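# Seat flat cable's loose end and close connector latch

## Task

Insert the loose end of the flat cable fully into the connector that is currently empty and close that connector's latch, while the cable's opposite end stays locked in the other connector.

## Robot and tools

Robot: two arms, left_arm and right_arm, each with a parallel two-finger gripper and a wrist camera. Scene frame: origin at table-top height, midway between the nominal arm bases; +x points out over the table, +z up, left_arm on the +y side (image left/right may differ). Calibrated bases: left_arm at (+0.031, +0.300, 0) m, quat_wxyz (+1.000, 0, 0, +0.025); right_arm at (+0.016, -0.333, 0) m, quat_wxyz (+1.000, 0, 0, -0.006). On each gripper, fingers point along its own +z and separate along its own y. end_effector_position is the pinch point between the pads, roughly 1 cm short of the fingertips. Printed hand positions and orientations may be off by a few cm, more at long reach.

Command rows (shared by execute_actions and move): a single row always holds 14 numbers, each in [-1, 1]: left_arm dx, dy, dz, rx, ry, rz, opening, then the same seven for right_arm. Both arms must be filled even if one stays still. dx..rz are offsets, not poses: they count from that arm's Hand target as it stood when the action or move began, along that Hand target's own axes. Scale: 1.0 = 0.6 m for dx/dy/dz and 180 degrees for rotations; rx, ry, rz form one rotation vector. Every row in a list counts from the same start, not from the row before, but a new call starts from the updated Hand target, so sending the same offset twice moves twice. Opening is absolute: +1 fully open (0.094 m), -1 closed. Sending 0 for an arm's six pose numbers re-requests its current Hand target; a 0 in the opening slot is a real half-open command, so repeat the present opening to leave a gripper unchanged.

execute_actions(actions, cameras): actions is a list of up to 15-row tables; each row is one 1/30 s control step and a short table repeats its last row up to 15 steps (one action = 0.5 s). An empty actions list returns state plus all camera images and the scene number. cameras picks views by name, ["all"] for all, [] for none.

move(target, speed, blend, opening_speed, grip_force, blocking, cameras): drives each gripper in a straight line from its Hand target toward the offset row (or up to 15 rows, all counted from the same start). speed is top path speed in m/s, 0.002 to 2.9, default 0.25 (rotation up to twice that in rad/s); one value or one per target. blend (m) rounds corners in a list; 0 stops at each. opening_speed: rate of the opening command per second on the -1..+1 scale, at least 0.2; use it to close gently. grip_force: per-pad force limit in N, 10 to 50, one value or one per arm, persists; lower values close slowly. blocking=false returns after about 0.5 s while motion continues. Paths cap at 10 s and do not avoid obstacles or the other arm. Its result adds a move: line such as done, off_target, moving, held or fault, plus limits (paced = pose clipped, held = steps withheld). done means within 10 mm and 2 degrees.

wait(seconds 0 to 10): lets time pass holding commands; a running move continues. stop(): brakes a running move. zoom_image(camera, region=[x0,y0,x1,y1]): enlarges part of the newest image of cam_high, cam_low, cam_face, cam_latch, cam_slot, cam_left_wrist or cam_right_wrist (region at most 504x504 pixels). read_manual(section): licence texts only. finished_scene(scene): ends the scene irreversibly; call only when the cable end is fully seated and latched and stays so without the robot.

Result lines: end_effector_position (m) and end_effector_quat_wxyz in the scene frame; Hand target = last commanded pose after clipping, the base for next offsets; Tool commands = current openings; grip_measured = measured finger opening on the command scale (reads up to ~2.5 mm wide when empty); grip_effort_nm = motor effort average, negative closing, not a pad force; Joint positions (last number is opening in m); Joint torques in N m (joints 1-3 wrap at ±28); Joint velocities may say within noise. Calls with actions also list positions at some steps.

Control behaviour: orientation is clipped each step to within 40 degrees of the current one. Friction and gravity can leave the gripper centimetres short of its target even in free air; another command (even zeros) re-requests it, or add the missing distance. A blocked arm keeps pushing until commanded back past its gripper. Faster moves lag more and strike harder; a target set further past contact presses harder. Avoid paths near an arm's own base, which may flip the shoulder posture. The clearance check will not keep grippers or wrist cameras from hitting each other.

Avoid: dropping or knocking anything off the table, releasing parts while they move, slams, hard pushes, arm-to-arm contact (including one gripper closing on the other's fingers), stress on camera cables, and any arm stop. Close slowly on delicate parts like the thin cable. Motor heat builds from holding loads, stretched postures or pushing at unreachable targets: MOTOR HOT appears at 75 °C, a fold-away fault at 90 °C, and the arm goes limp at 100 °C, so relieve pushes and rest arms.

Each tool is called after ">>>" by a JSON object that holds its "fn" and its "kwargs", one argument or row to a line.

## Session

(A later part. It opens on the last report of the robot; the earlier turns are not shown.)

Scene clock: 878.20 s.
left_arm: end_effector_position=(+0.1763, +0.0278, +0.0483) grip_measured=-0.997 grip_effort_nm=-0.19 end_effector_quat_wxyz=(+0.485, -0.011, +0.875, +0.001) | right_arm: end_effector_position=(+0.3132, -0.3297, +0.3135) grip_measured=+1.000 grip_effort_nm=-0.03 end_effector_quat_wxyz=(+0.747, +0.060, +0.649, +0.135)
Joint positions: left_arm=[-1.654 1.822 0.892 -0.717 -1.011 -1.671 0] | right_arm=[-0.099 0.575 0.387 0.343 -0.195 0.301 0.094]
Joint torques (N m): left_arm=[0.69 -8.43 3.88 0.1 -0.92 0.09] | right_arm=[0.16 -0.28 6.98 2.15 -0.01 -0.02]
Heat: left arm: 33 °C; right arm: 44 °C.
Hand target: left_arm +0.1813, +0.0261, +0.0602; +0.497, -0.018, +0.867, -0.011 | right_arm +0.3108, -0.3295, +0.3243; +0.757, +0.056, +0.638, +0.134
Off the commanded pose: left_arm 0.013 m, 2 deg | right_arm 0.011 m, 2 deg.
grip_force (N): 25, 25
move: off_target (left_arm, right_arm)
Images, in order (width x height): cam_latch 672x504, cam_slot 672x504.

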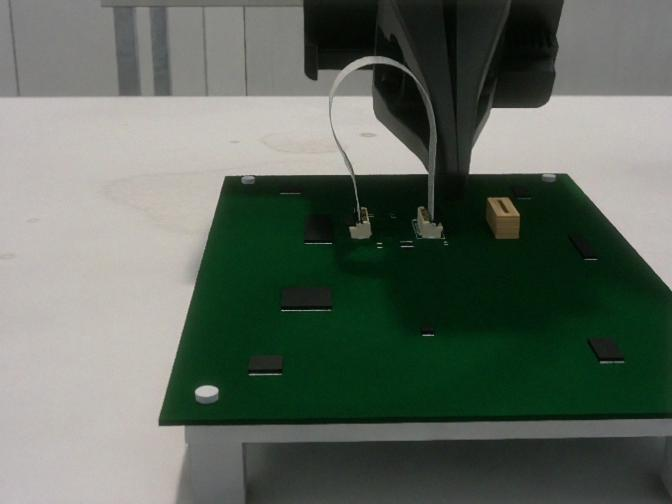

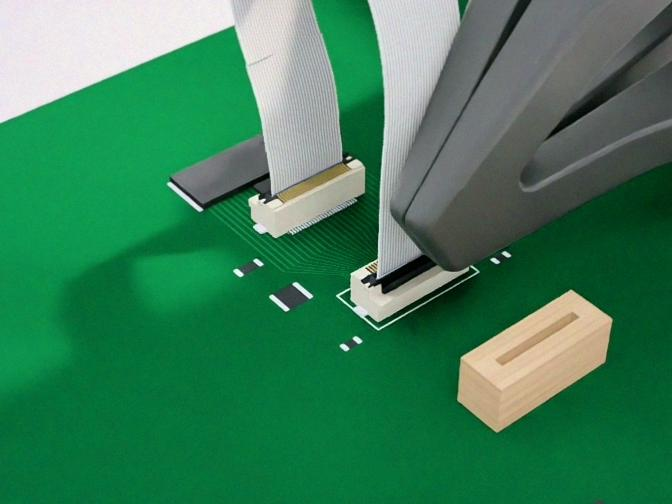

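>>> {"fn": "move", "kwargs": {
  "target": [
    [0.0188,0.0004,0.0108,0,0,0,-1,0,0,0,0,0,0,1]
  ],
  "speed": 0.05,
  "cameras": ["cam_slot","cam_latch"]
}}

>>> {"fn": "zoom_image", "kwargs": {
  "camera": "cam_slot",
  "region": [340, 210, 480, 330]
}}

>>> {"fn": "zoom_image", "kwargs": {
  "camera": "cam_latch",
  "region": [370, 130, 550, 270]
}}

Scene clock: 882.80 s.
left_arm: end_effector_position=(+0.1763, +0.0243, +0.0457) grip_measured=-0.997 grip_effort_nm=-0.19 end_effector_quat_wxyz=(+0.484, -0.019, +0.875, -0.013) | right_arm: end_effector_position=(+0.3132, -0.3297, +0.3135) grip_measured=+1.000 grip_effort_nm=-0.03 end_effector_quat_wxyz=(+0.747, +0.060, +0.649, +0.135)
Joint positions: left_arm=[-1.654 1.822 0.88 -0.672 -1.011 -1.67 0] | right_arm=[-0.099 0.575 0.387 0.343 -0.195 0.301 0.094]
Joint torques (N m): left_arm=[0.62 -5.86 3.38 0.27 -0.92 0.09] | right_arm=[-0.02 -0.36 6.98 2.15 0.02 0]
Heat: left arm: 33 °C; right arm: 44 °C.
Hand target: left_arm +0.1812, +0.0258, +0.0472; +0.497, -0.018, +0.867, -0.011 | right_arm +0.3108, -0.3295, +0.3243; +0.757, +0.056, +0.638, +0.134
Off the commanded pose: left_arm 0.005 m, 2 deg | right_arm 0.011 m, 2 deg.
grip_force (N): 25, 25
move: off_target (right_arm)
Images, in order (width x height): cam_latch 672x504, cam_slot 672x504.

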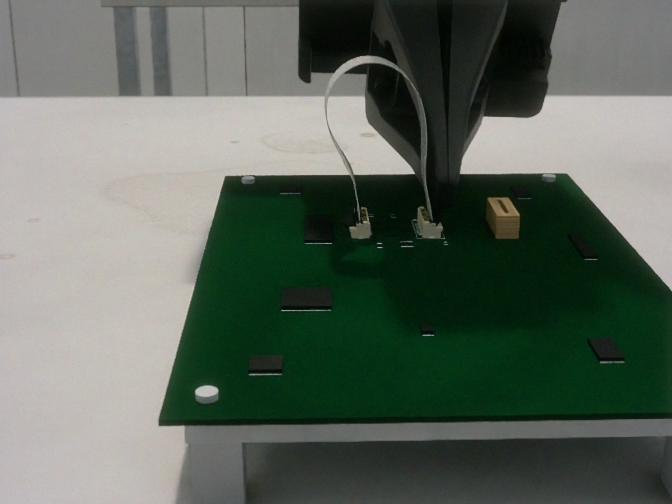

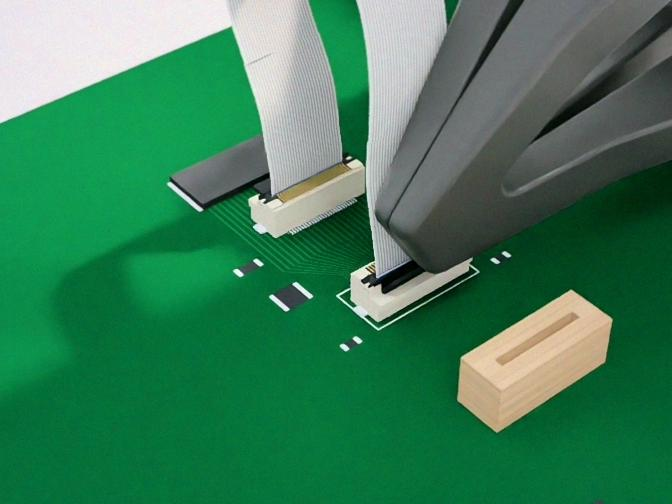

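Scaled by 3.600.

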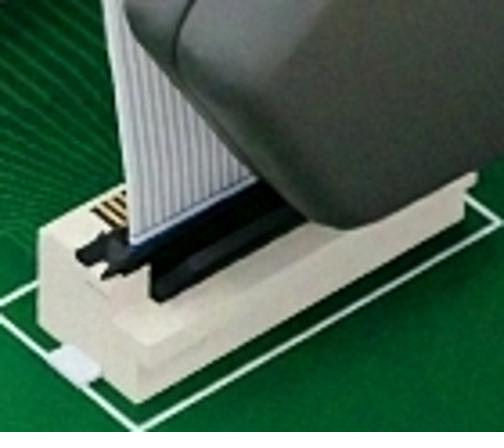

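Scaled by 2.800.

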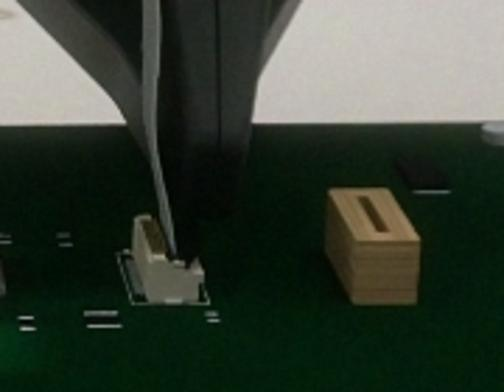

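>>> {"fn": "move", "kwargs": {
  "target": [
    [0,0.0105,0,-0.0068,-0.0003,0.0118,-1,0,0,0,0,0,0,1]
  ],
  "speed": 0.05,
  "cameras": ["cam_slot","cam_latch"]
}}

>>> {"fn": "zoom_image", "kwargs": {
  "camera": "cam_slot",
  "region": [340, 210, 480, 330]
}}

>>> {"fn": "zoom_image", "kwargs": {
  "camera": "cam_latch",
  "region": [370, 130, 550, 270]
}}

Scene clock: 886.37 s.
left_arm: end_effector_position=(+0.1764, +0.0262, +0.0458) grip_measured=-0.997 grip_effort_nm=-0.19 end_effector_quat_wxyz=(+0.485, -0.015, +0.874, -0.008) | right_arm: end_effector_position=(+0.3132, -0.3297, +0.3135) grip_measured=+1.000 grip_effort_nm=-0.03 end_effector_quat_wxyz=(+0.747, +0.060, +0.649, +0.135)
Joint positions: left_arm=[-1.654 1.822 0.88 -0.684 -1.011 -1.669 0] | right_arm=[-0.099 0.575 0.387 0.343 -0.195 0.301 0.094]
Joint torques (N m): left_arm=[0.61 -5.68 3.41 -0.03 -0.89 0.09] | right_arm=[-0.03 -0.32 7.02 2.18 0.02 -0.01]
Heat: left arm: 33 °C; right arm: 44 °C.
Hand target: left_arm +0.1811, +0.0321, +0.0470; +0.498, -0.007, +0.867, +0.007 | right_arm +0.3108, -0.3295, +0.3243; +0.757, +0.056, +0.638, +0.134
Off the commanded pose: left_arm 0.008 m, 3 deg | right_arm 0.011 m, 2 deg.
grip_force (N): 25, 25
move: off_target (left_arm, right_arm)
Images, in order (width x height): cam_latch 672x504, cam_slot 672x504.

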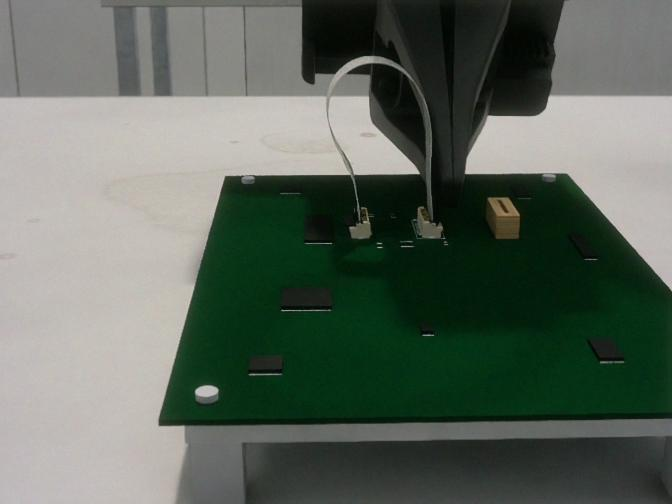

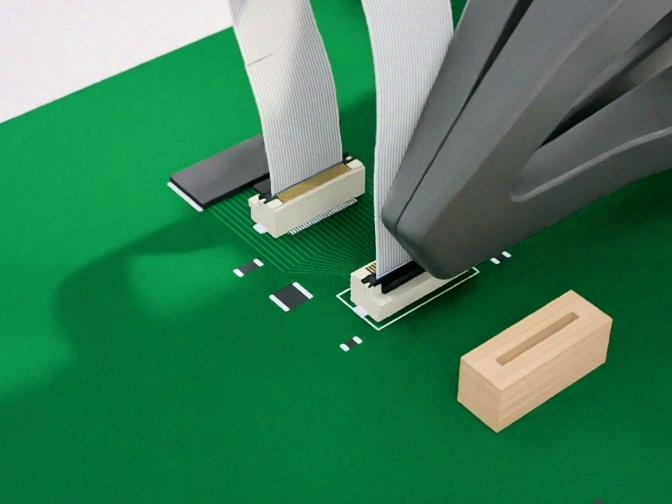

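Scaled by 3.600.

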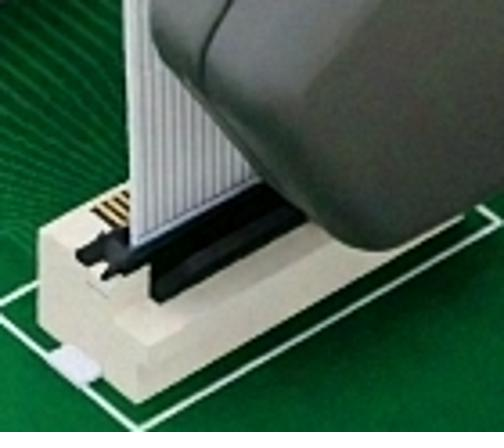

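Scaled by 2.800.

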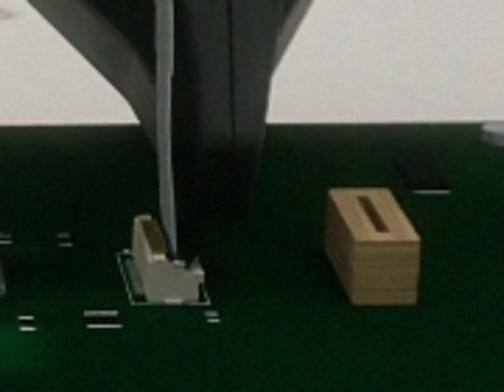

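>>> {"fn": "move", "kwargs": {
  "target": [
    [0.0101,0.003,0.0058,0,0,0,-1,0,0,0,0,0,0,1]
  ],
  "speed": 0.04,
  "cameras": ["cam_slot","cam_latch"]
}}

>>> {"fn": "zoom_image", "kwargs": {
  "camera": "cam_slot",
  "region": [340, 210, 480, 330]
}}

>>> {"fn": "zoom_image", "kwargs": {
  "camera": "cam_latch",
  "region": [370, 130, 550, 270]
}}

Scene clock: 889.40 s.
left_arm: end_effector_position=(+0.1765, +0.0301, +0.0413) grip_measured=-0.997 grip_effort_nm=-0.19 end_effector_quat_wxyz=(+0.485, -0.013, +0.874, -0.003) | right_arm: end_effector_position=(+0.3132, -0.3297, +0.3135) grip_measured=+1.000 grip_effort_nm=-0.03 end_effector_quat_wxyz=(+0.747, +0.060, +0.649, +0.135)
Joint positions: left_arm=[-1.654 1.828 0.864 -0.673 -1.011 -1.669 0] | right_arm=[-0.099 0.575 0.387 0.343 -0.195 0.301 0.094]
Joint torques (N m): left_arm=[0.51 -5.07 3.19 0.12 -0.9 0.06] | right_arm=[0.09 -0.36 7.13 2.17 0.03 0.01]
Heat: left arm: 33 °C; right arm: 44 °C.
Hand target: left_arm +0.1810, +0.0340, +0.0399; +0.498, -0.007, +0.867, +0.007 | right_arm +0.3108, -0.3295, +0.3243; +0.757, +0.056, +0.638, +0.134
Off the commanded pose: left_arm 0.006 m, 2 deg | right_arm 0.011 m, 2 deg.
grip_force (N): 25, 25
move: off_target (right_arm)
Images, in order (width x height): cam_latch 672x504, cam_slot 672x504.

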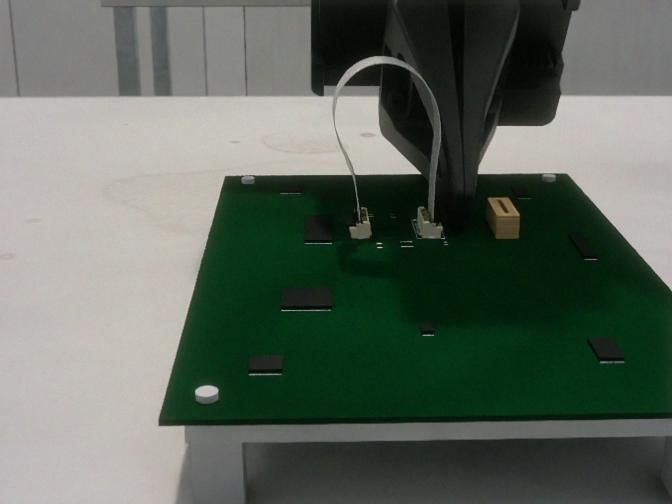

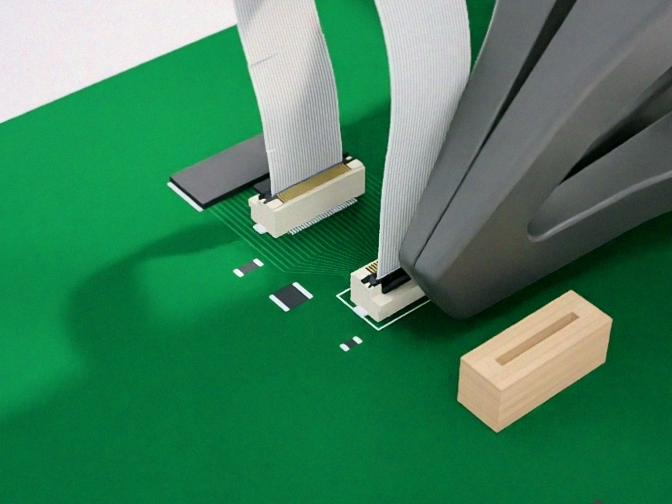

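Scaled by 3.600.

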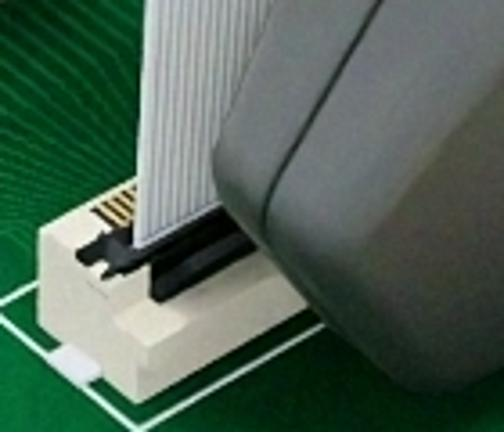

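Scaled by 2.800.

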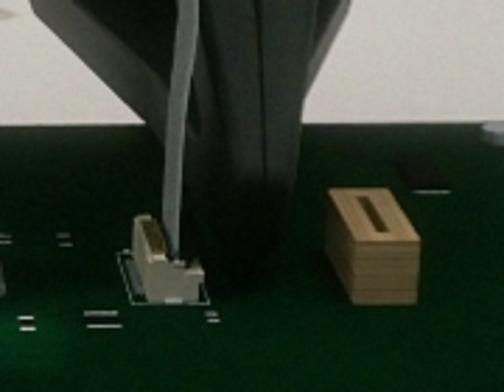

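>>> {"fn": "move", "kwargs": {
  "target": [
    [-0.026,0.003,-0.015,0,0,0,-1,0,0,0,0,0,0,1]
  ],
  "speed": 0.06
}}

Scene clock: 892.50 s.
left_arm: end_effector_position=(+0.1769, +0.0372, +0.0436) grip_measured=-0.997 grip_effort_nm=-0.19 end_effector_quat_wxyz=(+0.486, -0.003, +0.874, +0.014) | right_arm: end_effector_position=(+0.3132, -0.3297, +0.3135) grip_measured=+1.000 grip_effort_nm=-0.03 end_effector_quat_wxyz=(+0.747, +0.060, +0.649, +0.135)
Joint positions: left_arm=[-1.654 1.822 0.864 -0.718 -1.013 -1.669 0] | right_arm=[-0.099 0.575 0.387 0.343 -0.195 0.301 0.094]
Joint torques (N m): left_arm=[0.57 -8.51 4.72 -0.15 -0.88 0.07] | right_arm=[-0.03 -0.38 7.2 2.17 -0.02 0]
Heat: left arm: 33 °C; right arm: 44 °C.
Hand target: left_arm +0.1811, +0.0356, +0.0580; +0.498, -0.007, +0.867, +0.007 | right_arm +0.3108, -0.3295, +0.3243; +0.757, +0.056, +0.638, +0.134
Off the commanded pose: left_arm 0.015 m, 2 deg | right_arm 0.011 m, 2 deg.
grip_force (N): 25, 25
move: off_target (left_arm, right_arm)

>>> {"fn": "move", "kwargs": {
  "target": [
    [-0.0087,0.0,-0.005,0,0,0,-1,0,0,0,0,0,0,1],
    [-0.0087,-0.019,-0.005,0.0111,0.0004,-0.0193,-1,0,0,0,0,0,0,1]
  ],
  "speed": 0.06,
  "cameras": ["cam_slot","cam_latch"]
}}

>>> {"fn": "zoom_image", "kwargs": {
  "camera": "cam_slot",
  "region": [340, 210, 480, 330]
}}

>>> {"fn": "zoom_image", "kwargs": {
  "camera": "cam_latch",
  "region": [370, 130, 550, 270]
}}

Scene clock: 897.17 s.
left_arm: end_effector_position=(+0.1768, +0.0337, +0.0472) grip_measured=-0.997 grip_effort_nm=-0.19 end_effector_quat_wxyz=(+0.486, -0.010, +0.874, +0.001) | right_arm: end_effector_position=(+0.3132, -0.3297, +0.3135) grip_measured=+1.000 grip_effort_nm=-0.03 end_effector_quat_wxyz=(+0.747, +0.060, +0.649, +0.135)
Joint positions: left_arm=[-1.654 1.806 0.864 -0.704 -1.014 -1.669 0] | right_arm=[-0.099 0.575 0.387 0.343 -0.195 0.301 0.094]
Joint torques (N m): left_arm=[0.65 -8.66 5.82 0.12 -0.9 0.04] | right_arm=[0.12 -0.34 6.93 2.2 -0.03 -0.03]
Heat: left arm: 33 °C; right arm: 44 °C.
Hand target: left_arm +0.1813, +0.0242, +0.0640; +0.497, -0.025, +0.867, -0.023 | right_arm +0.3108, -0.3295, +0.3243; +0.757, +0.056, +0.638, +0.134
Off the commanded pose: left_arm 0.020 m, 4 deg | right_arm 0.011 m, 2 deg.
grip_force (N): 25, 25
move: off_target (left_arm, right_arm)
Images, in order (width x height): cam_latch 672x504, cam_slot 672x504.

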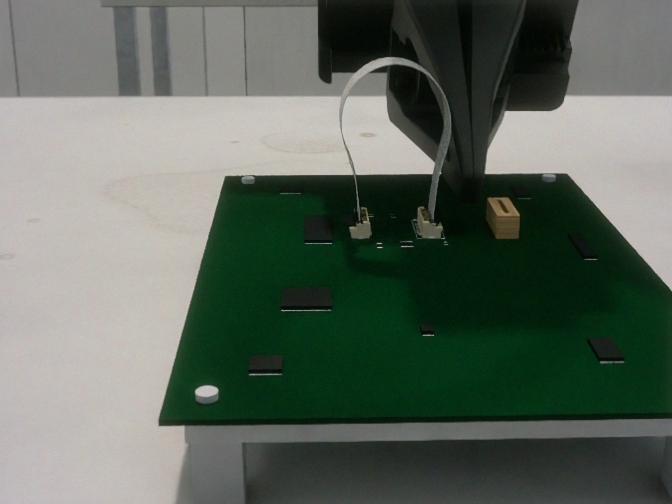

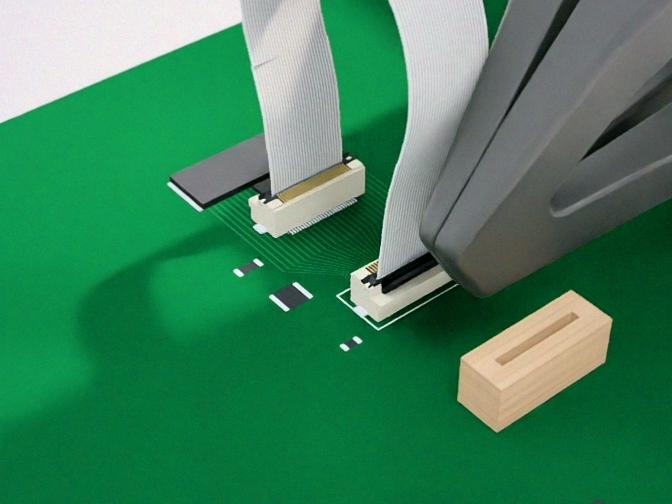

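Scaled by 3.600.

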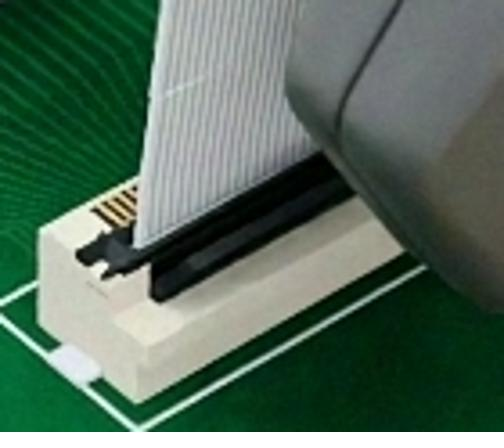

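Scaled by 2.800.

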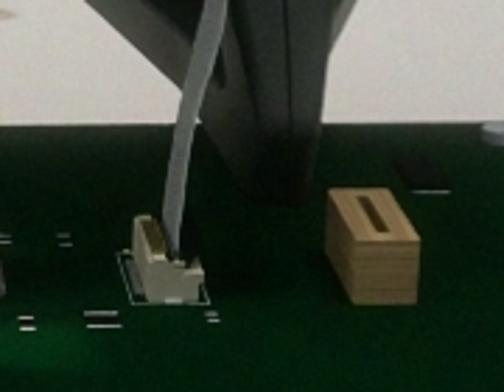

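>>> {"fn": "move", "kwargs": {
  "target": [
    [0,-0.0125,0,0.0075,0.0003,-0.0131,-1,0,0,0,0,0,0,1]
  ],
  "speed": 0.06
}}

Scene clock: 900.17 s.
left_arm: end_effector_position=(+0.1766, +0.0259, +0.0468) grip_measured=-0.997 grip_effort_nm=-0.19 end_effector_quat_wxyz=(+0.485, -0.022, +0.874, -0.019) | right_arm: end_effector_position=(+0.3132, -0.3297, +0.3135) grip_measured=+1.000 grip_effort_nm=-0.03 end_effector_quat_wxyz=(+0.747, +0.060, +0.649, +0.135)
Joint positions: left_arm=[-1.654 1.806 0.864 -0.657 -1.014 -1.669 0] | right_arm=[-0.099 0.575 0.387 0.343 -0.195 0.301 0.094]
Joint torques (N m): left_arm=[0.75 -8.79 5.85 0.2 -0.92 0.06] | right_arm=[0.09 -0.44 7.08 2.15 -0.03 0.01]
Heat: left arm: 33 °C; right arm: 44 °C.
Hand target: left_arm +0.1815, +0.0167, +0.0645; +0.497, -0.037, +0.866, -0.044 | right_arm +0.3108, -0.3295, +0.3243; +0.757, +0.056, +0.638, +0.134
Off the commanded pose: left_arm 0.021 m, 4 deg | right_arm 0.011 m, 2 deg.
grip_force (N): 25, 25
move: off_target (left_arm, right_arm)

>>> {"fn": "move", "kwargs": {
  "target": [
    [0.0245,0.0068,0.0142,-0.0108,-0.0004,0.0187,-1,0,0,0,0,0,0,1]
  ],
  "speed": 0.05,
  "cameras": ["cam_slot","cam_latch"]
}}

>>> {"fn": "zoom_image", "kwargs": {
  "camera": "cam_slot",
  "region": [340, 210, 480, 330]
}}

>>> {"fn": "zoom_image", "kwargs": {
  "camera": "cam_latch",
  "region": [370, 130, 550, 270]
}}

Scene clock: 905.67 s.
left_arm: end_effector_position=(+0.1769, +0.0249, +0.0438) grip_measured=-0.997 grip_effort_nm=-0.19 end_effector_quat_wxyz=(+0.487, -0.018, +0.873, -0.014) | right_arm: end_effector_position=(+0.3132, -0.3297, +0.3135) grip_measured=+1.000 grip_effort_nm=-0.03 end_effector_quat_wxyz=(+0.747, +0.060, +0.649, +0.135)
Joint positions: left_arm=[-1.654 1.826 0.871 -0.657 -1.017 -1.667 0] | right_arm=[-0.099 0.575 0.387 0.343 -0.195 0.301 0.094]
Joint torques (N m): left_arm=[0.69 -5 6.02 0.17 -0.84 0.08] | right_arm=[-0.01 -0.5 7.09 2.2 0 -0.02]
Heat: left arm: 33 °C; right arm: 44 °C.
Hand target: left_arm +0.1813, +0.0188, +0.0472; +0.497, -0.020, +0.867, -0.014 | right_arm +0.3108, -0.3295, +0.3243; +0.757, +0.056, +0.638, +0.134
Off the commanded pose: left_arm 0.008 m, 1 deg | right_arm 0.011 m, 2 deg.
grip_force (N): 25, 25
move: off_target (right_arm)
Images, in order (width x height): cam_latch 672x504, cam_slot 672x504.

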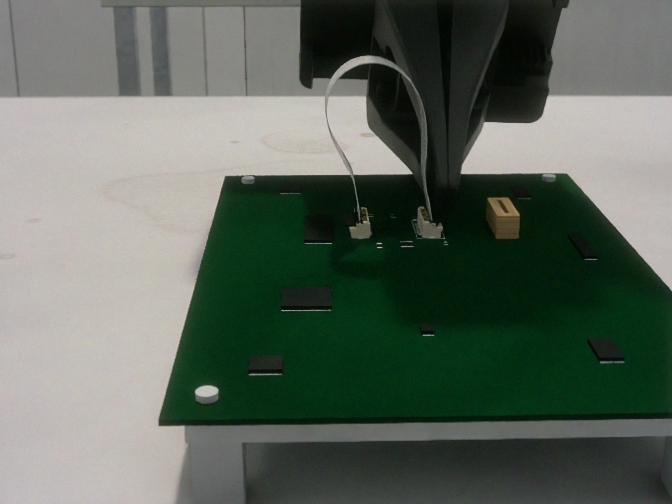

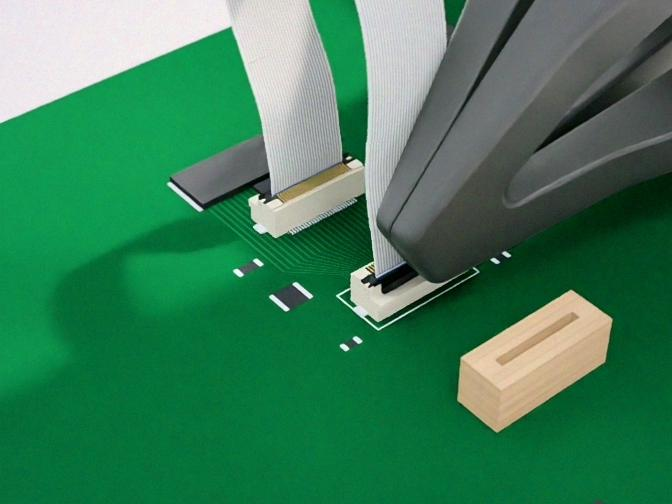

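Scaled by 3.600.

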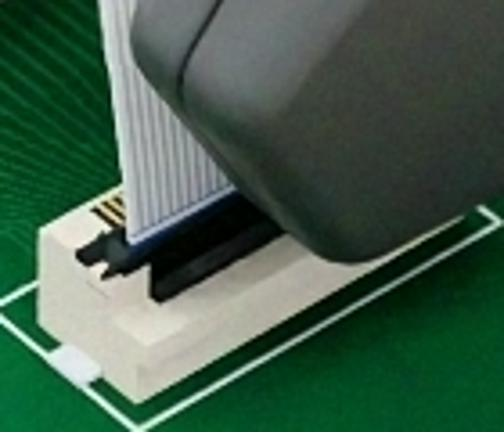

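Scaled by 2.800.

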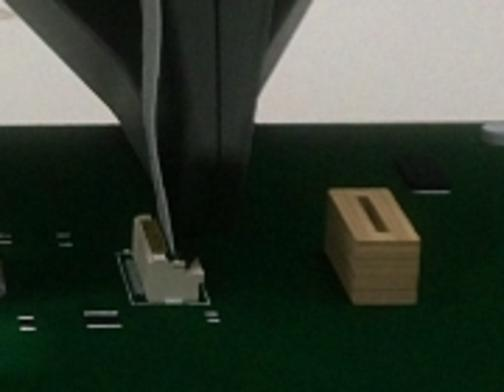

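>>> {"fn": "zoom_image", "kwargs": {
  "camera": "cam_slot",
  "region": [355, 245, 425, 305]
}}

>>> {"fn": "zoom_image", "kwargs": {
  "camera": "cam_latch",
  "region": [410, 190, 470, 245]
}}

Scaled by 7.200.

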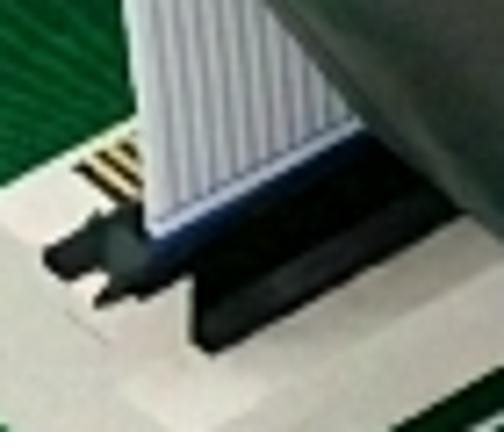

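Scaled by 8.400.

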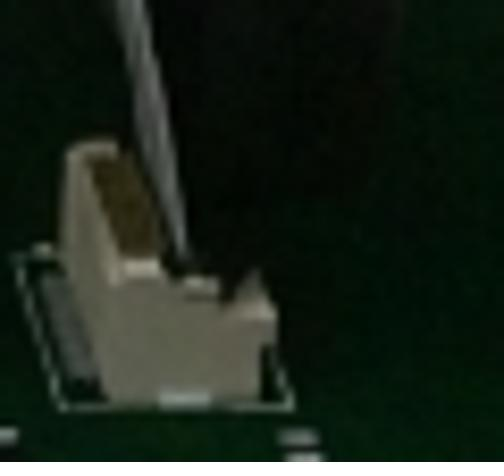

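>>> {"fn": "move", "kwargs": {
  "target": [
    [0.0087,0.0035,0.005,-0.0020,-0.0001,0.0034,-1,0,0,0,0,0,0,1]
  ],
  "speed": 0.03,
  "cameras": ["cam_slot","cam_latch"]
}}

>>> {"fn": "zoom_image", "kwargs": {
  "camera": "cam_slot",
  "region": [355, 225, 445, 305]
}}

>>> {"fn": "zoom_image", "kwargs": {
  "camera": "cam_latch",
  "region": [410, 190, 470, 245]
}}

Scene clock: 917.60 s.
left_arm: end_effector_position=(+0.1785, +0.0257, +0.0432) grip_measured=-0.997 grip_effort_nm=-0.19 end_effector_quat_wxyz=(+0.495, -0.014, +0.869, -0.008) | right_arm: end_effector_position=(+0.3132, -0.3297, +0.3135) grip_measured=+1.000 grip_effort_nm=-0.03 end_effector_quat_wxyz=(+0.747, +0.060, +0.649, +0.135)
Joint positions: left_arm=[-1.654 1.839 0.871 -0.657 -1.034 -1.667 0] | right_arm=[-0.099 0.575 0.387 0.343 -0.195 0.301 0.094]
Joint torques (N m): left_arm=[0.69 -4.68 5.38 0.26 -0.67 0.07] | right_arm=[0.13 -0.42 6.91 2.17 -0.03 0.02]
Heat: left arm: 33 °C; right arm: 44 °C.
Hand target: left_arm +0.1813, +0.0206, +0.0411; +0.498, -0.017, +0.867, -0.009 | right_arm +0.3108, -0.3295, +0.3243; +0.757, +0.056, +0.638, +0.134
Off the commanded pose: left_arm 0.006 m, 0 deg | right_arm 0.011 m, 2 deg.
grip_force (N): 25, 25
move: off_target (right_arm)
Images, in order (width x height): cam_latch 672x504, cam_slot 672x504.

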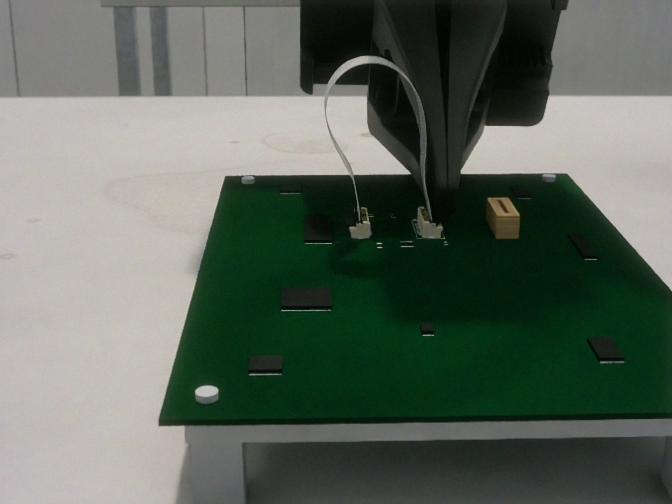

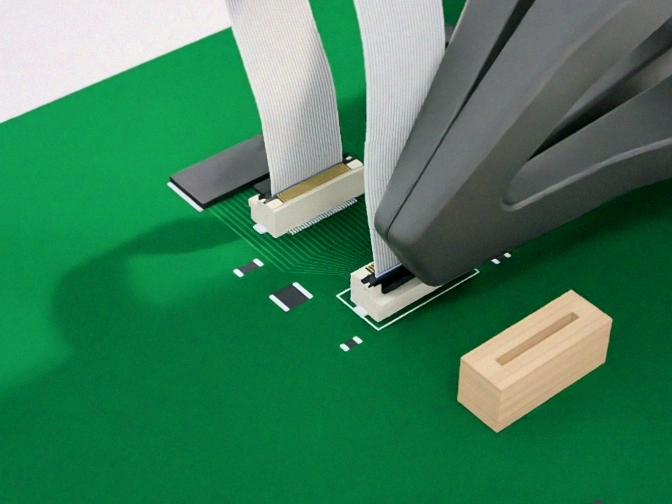

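Scaled by 5.600.

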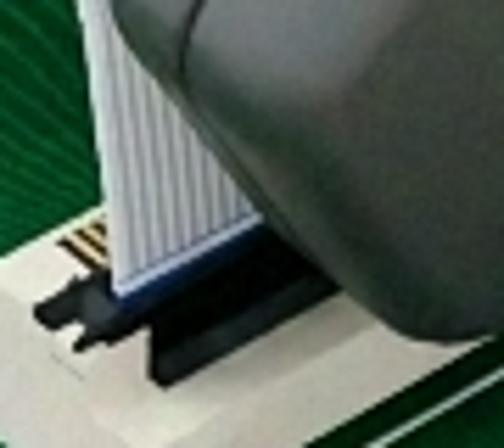

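Scaled by 8.400.

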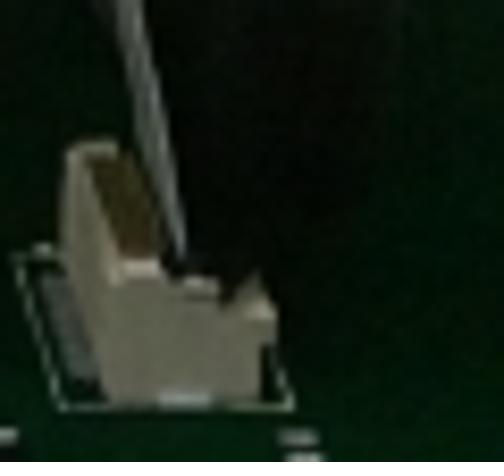

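>>> {"fn": "move", "kwargs": {
  "target": [
    [0,0.012,0,-0.0072,-0.0003,0.0124,-1,0,0,0,0,0,0,1]
  ],
  "speed": 0.03,
  "cameras": ["cam_slot","cam_latch"]
}}

>>> {"fn": "zoom_image", "kwargs": {
  "camera": "cam_slot",
  "region": [355, 225, 445, 305]
}}

>>> {"fn": "zoom_image", "kwargs": {
  "camera": "cam_latch",
  "region": [410, 190, 470, 245]
}}

Scene clock: 921.93 s.
left_arm: end_effector_position=(+0.1785, +0.0260, +0.0432) grip_measured=-0.997 grip_effort_nm=-0.19 end_effector_quat_wxyz=(+0.495, -0.014, +0.869, -0.008) | right_arm: end_effector_position=(+0.3132, -0.3297, +0.3135) grip_measured=+1.000 grip_effort_nm=-0.03 end_effector_quat_wxyz=(+0.747, +0.060, +0.649, +0.135)
Joint positions: left_arm=[-1.654 1.839 0.871 -0.658 -1.034 -1.667 0] | right_arm=[-0.099 0.575 0.387 0.343 -0.195 0.301 0.094]
Joint torques (N m): left_arm=[0.66 -4.62 5.23 -0.1 -0.64 0.08] | right_arm=[0.01 -0.42 7.04 2.15 0.01 0.01]
Heat: left arm: 33 °C; right arm: 44 °C.
Hand target: left_arm +0.1811, +0.0278, +0.0409; +0.498, -0.006, +0.867, +0.011 | right_arm +0.3108, -0.3295, +0.3243; +0.757, +0.056, +0.638, +0.134
Off the commanded pose: left_arm 0.004 m, 2 deg | right_arm 0.011 m, 2 deg.
grip_force (N): 25, 25
move: off_target (right_arm)
Images, in order (width x height): cam_latch 672x504, cam_slot 672x504.

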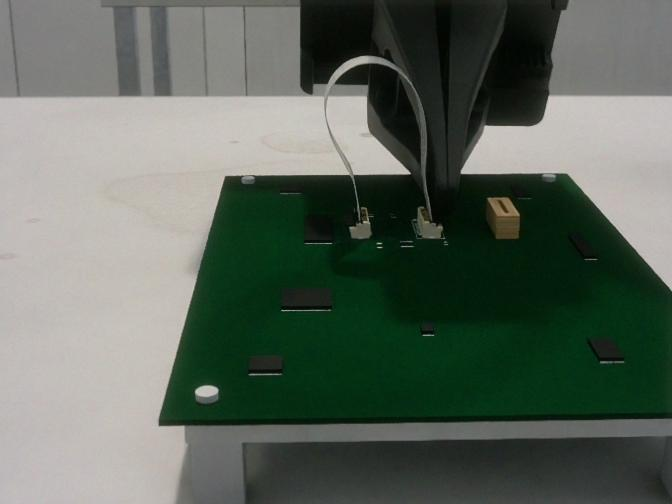

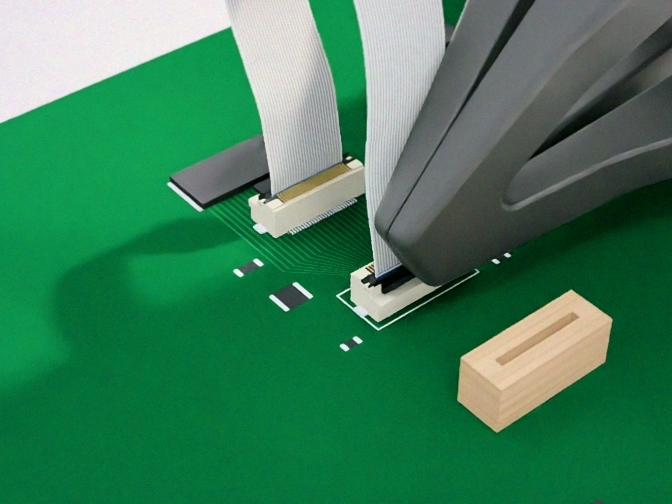

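Scaled by 5.600.

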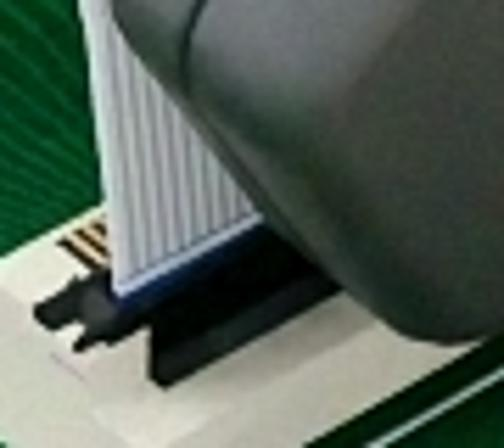

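Scaled by 8.400.

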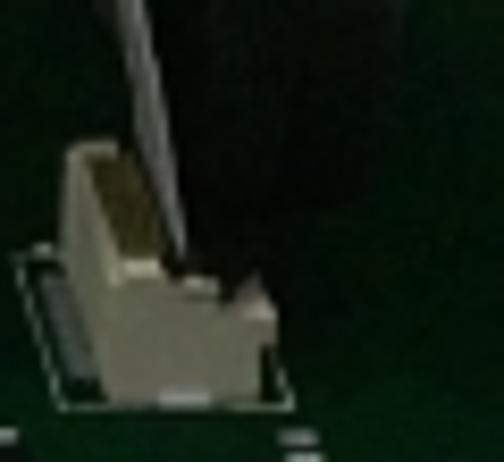

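>>> {"fn": "move", "kwargs": {
  "target": [
    [0,0.010,0,-0.006,-0.0003,0.0103,-1,0,0,0,0,0,0,1]
  ],
  "speed": 0.03,
  "cameras": ["cam_slot","cam_latch"]
}}

>>> {"fn": "zoom_image", "kwargs": {
  "camera": "cam_slot",
  "region": [355, 225, 445, 305]
}}

>>> {"fn": "zoom_image", "kwargs": {
  "camera": "cam_latch",
  "region": [410, 190, 470, 245]
}}

Scene clock: 926.50 s.
left_arm: end_effector_position=(+0.1780, +0.0345, +0.0402) grip_measured=-0.997 grip_effort_nm=-0.19 end_effector_quat_wxyz=(+0.492, +0.000, +0.870, +0.018) | right_arm: end_effector_position=(+0.3132, -0.3297, +0.3135) grip_measured=+1.000 grip_effort_nm=-0.03 end_effector_quat_wxyz=(+0.747, +0.060, +0.649, +0.135)
Joint positions: left_arm=[-1.654 1.849 0.871 -0.705 -1.026 -1.666 0] | right_arm=[-0.099 0.575 0.387 0.343 -0.195 0.301 0.094]
Joint torques (N m): left_arm=[0.55 -5.11 5.14 -0.11 -0.72 0.06] | right_arm=[-0.01 -0.39 6.89 2.17 -0.01 -0.02]
Heat: left arm: 33 °C; right arm: 44 °C.
Hand target: left_arm +0.1810, +0.0338, +0.0409; +0.498, +0.004, +0.867, +0.027 | right_arm +0.3108, -0.3295, +0.3243; +0.757, +0.056, +0.638, +0.134
Off the commanded pose: left_arm 0.003 m, 1 deg | right_arm 0.011 m, 2 deg.
grip_force (N): 25, 25
move: off_target (right_arm)
Images, in order (width x height): cam_latch 672x504, cam_slot 672x504.

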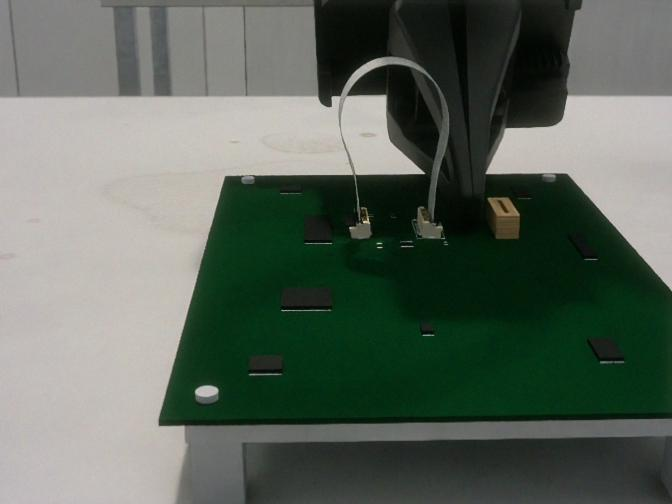

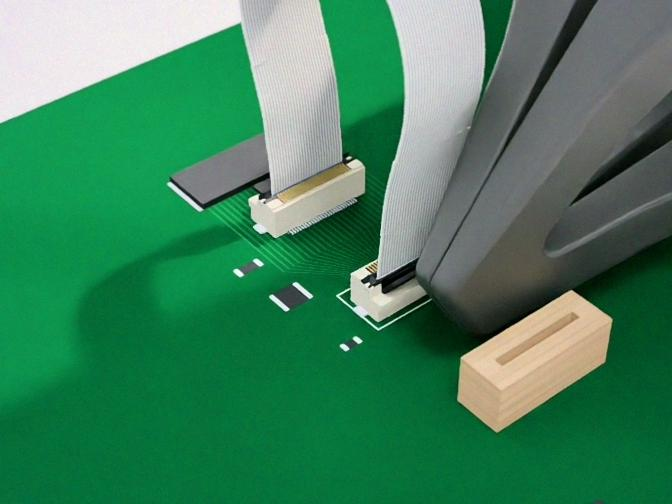

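Scaled by 5.600.

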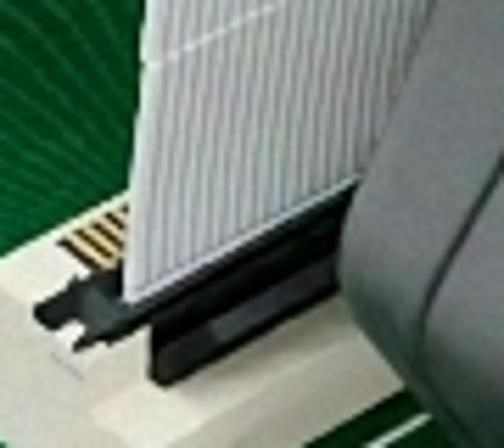

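Scaled by 8.400.

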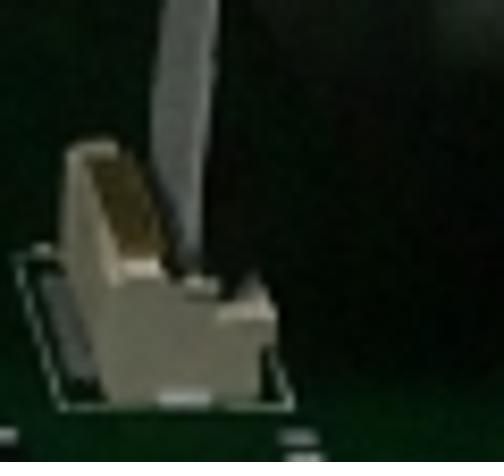

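>>> {"fn": "move", "kwargs": {
  "target": [
    [-0.035,0.0,-0.0202,0,0,0,-1,0,0,0,0,0,0,1],
    [-0.035,-0.025,-0.0202,0.015,0.0006,-0.0258,-1,0,0,0,0,0,0,1]
  ],
  "speed": 0.06
}}

Scene clock: 934.93 s.
left_arm: end_effector_position=(+0.1777, +0.0270, +0.0492) grip_measured=-0.997 grip_effort_nm=-0.19 end_effector_quat_wxyz=(+0.491, -0.004, +0.871, +0.011) | right_arm: end_effector_position=(+0.3132, -0.3297, +0.3135) grip_measured=+1.000 grip_effort_nm=-0.03 end_effector_quat_wxyz=(+0.747, +0.060, +0.649, +0.135)
Joint positions: left_arm=[-1.654 1.838 0.906 -0.735 -1.025 -1.666 0] | right_arm=[-0.099 0.575 0.387 0.343 -0.195 0.301 0.094]
Joint torques (N m): left_arm=[0.73 -8.94 5.85 0.1 -0.75 0.05] | right_arm=[0.17 -0.31 7.09 2.12 -0.04 -0.01]
Heat: left arm: 33 °C; right arm: 44 °C.
Hand target: left_arm +0.1814, +0.0177, +0.0644; +0.498, -0.020, +0.867, -0.014 | right_arm +0.3108, -0.3295, +0.3243; +0.757, +0.056, +0.638, +0.134
Off the commanded pose: left_arm 0.018 m, 3 deg | right_arm 0.011 m, 2 deg.
grip_force (N): 25, 25
move: off_target (left_arm, right_arm)

>>> {"fn": "move", "kwargs": {
  "target": [
    [0.0404,0.0112,0.0233,-0.0178,-0.0007,0.0309,-1,0,0,0,0,0,0,1]
  ],
  "speed": 0.05,
  "cameras": ["cam_slot","cam_latch"]
}}

>>> {"fn": "zoom_image", "kwargs": {
  "camera": "cam_slot",
  "region": [355, 225, 445, 305]
}}

>>> {"fn": "zoom_image", "kwargs": {
  "camera": "cam_latch",
  "region": [410, 190, 470, 245]
}}

Scene clock: 940.67 s.
left_arm: end_effector_position=(+0.1783, +0.0290, +0.0374) grip_measured=-0.997 grip_effort_nm=-0.19 end_effector_quat_wxyz=(+0.495, +0.011, +0.868, +0.035) | right_arm: end_effector_position=(+0.3132, -0.3297, +0.3135) grip_measured=+1.000 grip_effort_nm=-0.03 end_effector_quat_wxyz=(+0.747, +0.060, +0.649, +0.135)
Joint positions: left_arm=[-1.654 1.898 0.916 -0.741 -1.031 -1.665 0] | right_arm=[-0.099 0.575 0.387 0.343 -0.195 0.301 0.094]
Joint torques (N m): left_arm=[0.7 -5.01 5.67 0.08 -0.65 0.07] | right_arm=[0.01 -0.34 7.02 2.18 -0.02 0.02]
Heat: left arm: 33 °C; right arm: 44 °C.
Hand target: left_arm +0.1811, +0.0231, +0.0361; +0.498, +0.009, +0.867, +0.035 | right_arm +0.3108, -0.3295, +0.3243; +0.757, +0.056, +0.638, +0.134
Off the commanded pose: left_arm 0.007 m, 0 deg | right_arm 0.011 m, 2 deg.
grip_force (N): 25, 25
move: off_target (right_arm)
Images, in order (width x height): cam_latch 672x504, cam_slot 672x504.

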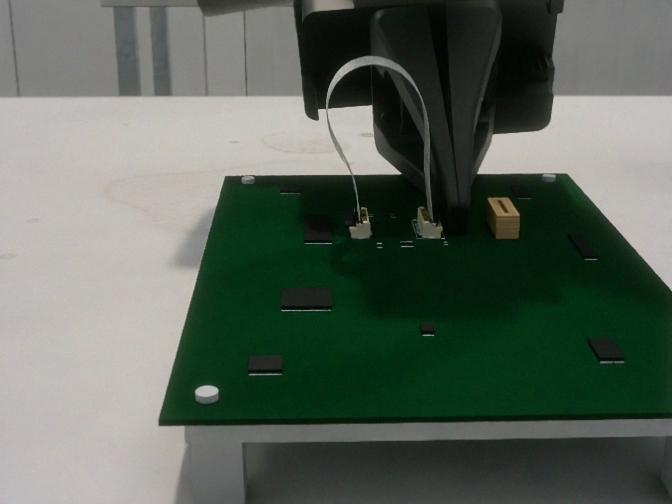

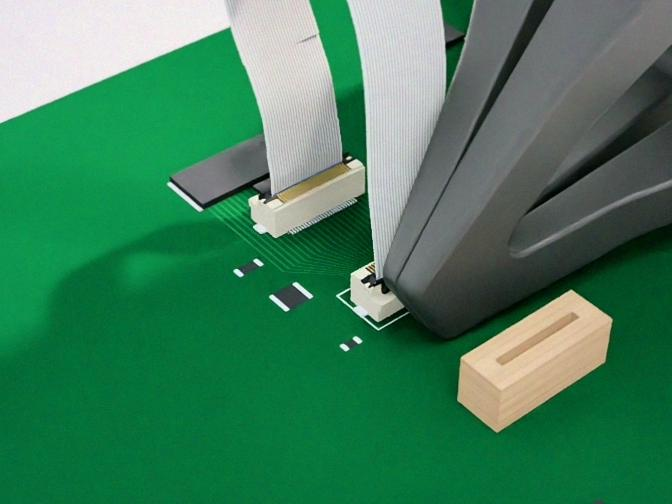

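Scaled by 5.600.

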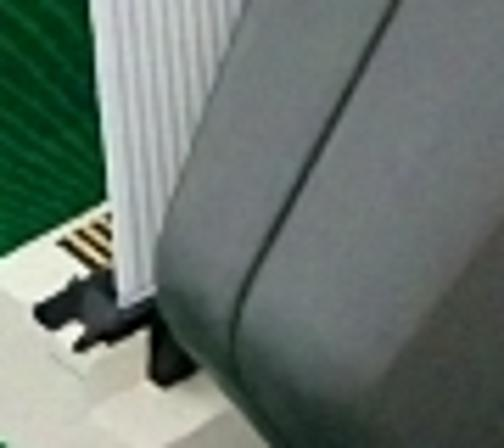

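Scaled by 8.400.

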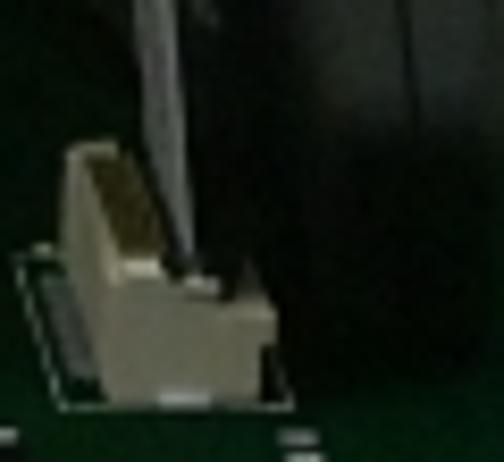

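>>> {"fn": "move", "kwargs": {
  "target": [
    [-0.035,0.002,-0.0202,0,0,0,-1,0,0,0,0,0,0,1]
  ],
  "speed": 0.06
}}

Scene clock: 945.60 s.
left_arm: end_effector_position=(+0.1781, +0.0298, +0.0444) grip_measured=-0.997 grip_effort_nm=-0.19 end_effector_quat_wxyz=(+0.492, +0.020, +0.869, +0.053) | right_arm: end_effector_position=(+0.3132, -0.3297, +0.3135) grip_measured=+1.000 grip_effort_nm=-0.03 end_effector_quat_wxyz=(+0.747, +0.060, +0.649, +0.135)
Joint positions: left_arm=[-1.653 1.898 0.952 -0.817 -1.025 -1.664 0] | right_arm=[-0.099 0.575 0.387 0.343 -0.195 0.301 0.094]
Joint torques (N m): left_arm=[0.69 -9.55 5.72 -0.15 -0.73 0.05] | right_arm=[0.05 -0.35 6.97 2.15 -0.01 0.02]
Heat: left arm: 33 °C; right arm: 44 °C.
Hand target: left_arm +0.1812, +0.0226, +0.0604; +0.498, +0.009, +0.867, +0.035 | right_arm +0.3108, -0.3295, +0.3243; +0.757, +0.056, +0.638, +0.134
Off the commanded pose: left_arm 0.018 m, 3 deg | right_arm 0.011 m, 2 deg.
grip_force (N): 25, 25
move: off_target (left_arm, right_arm)


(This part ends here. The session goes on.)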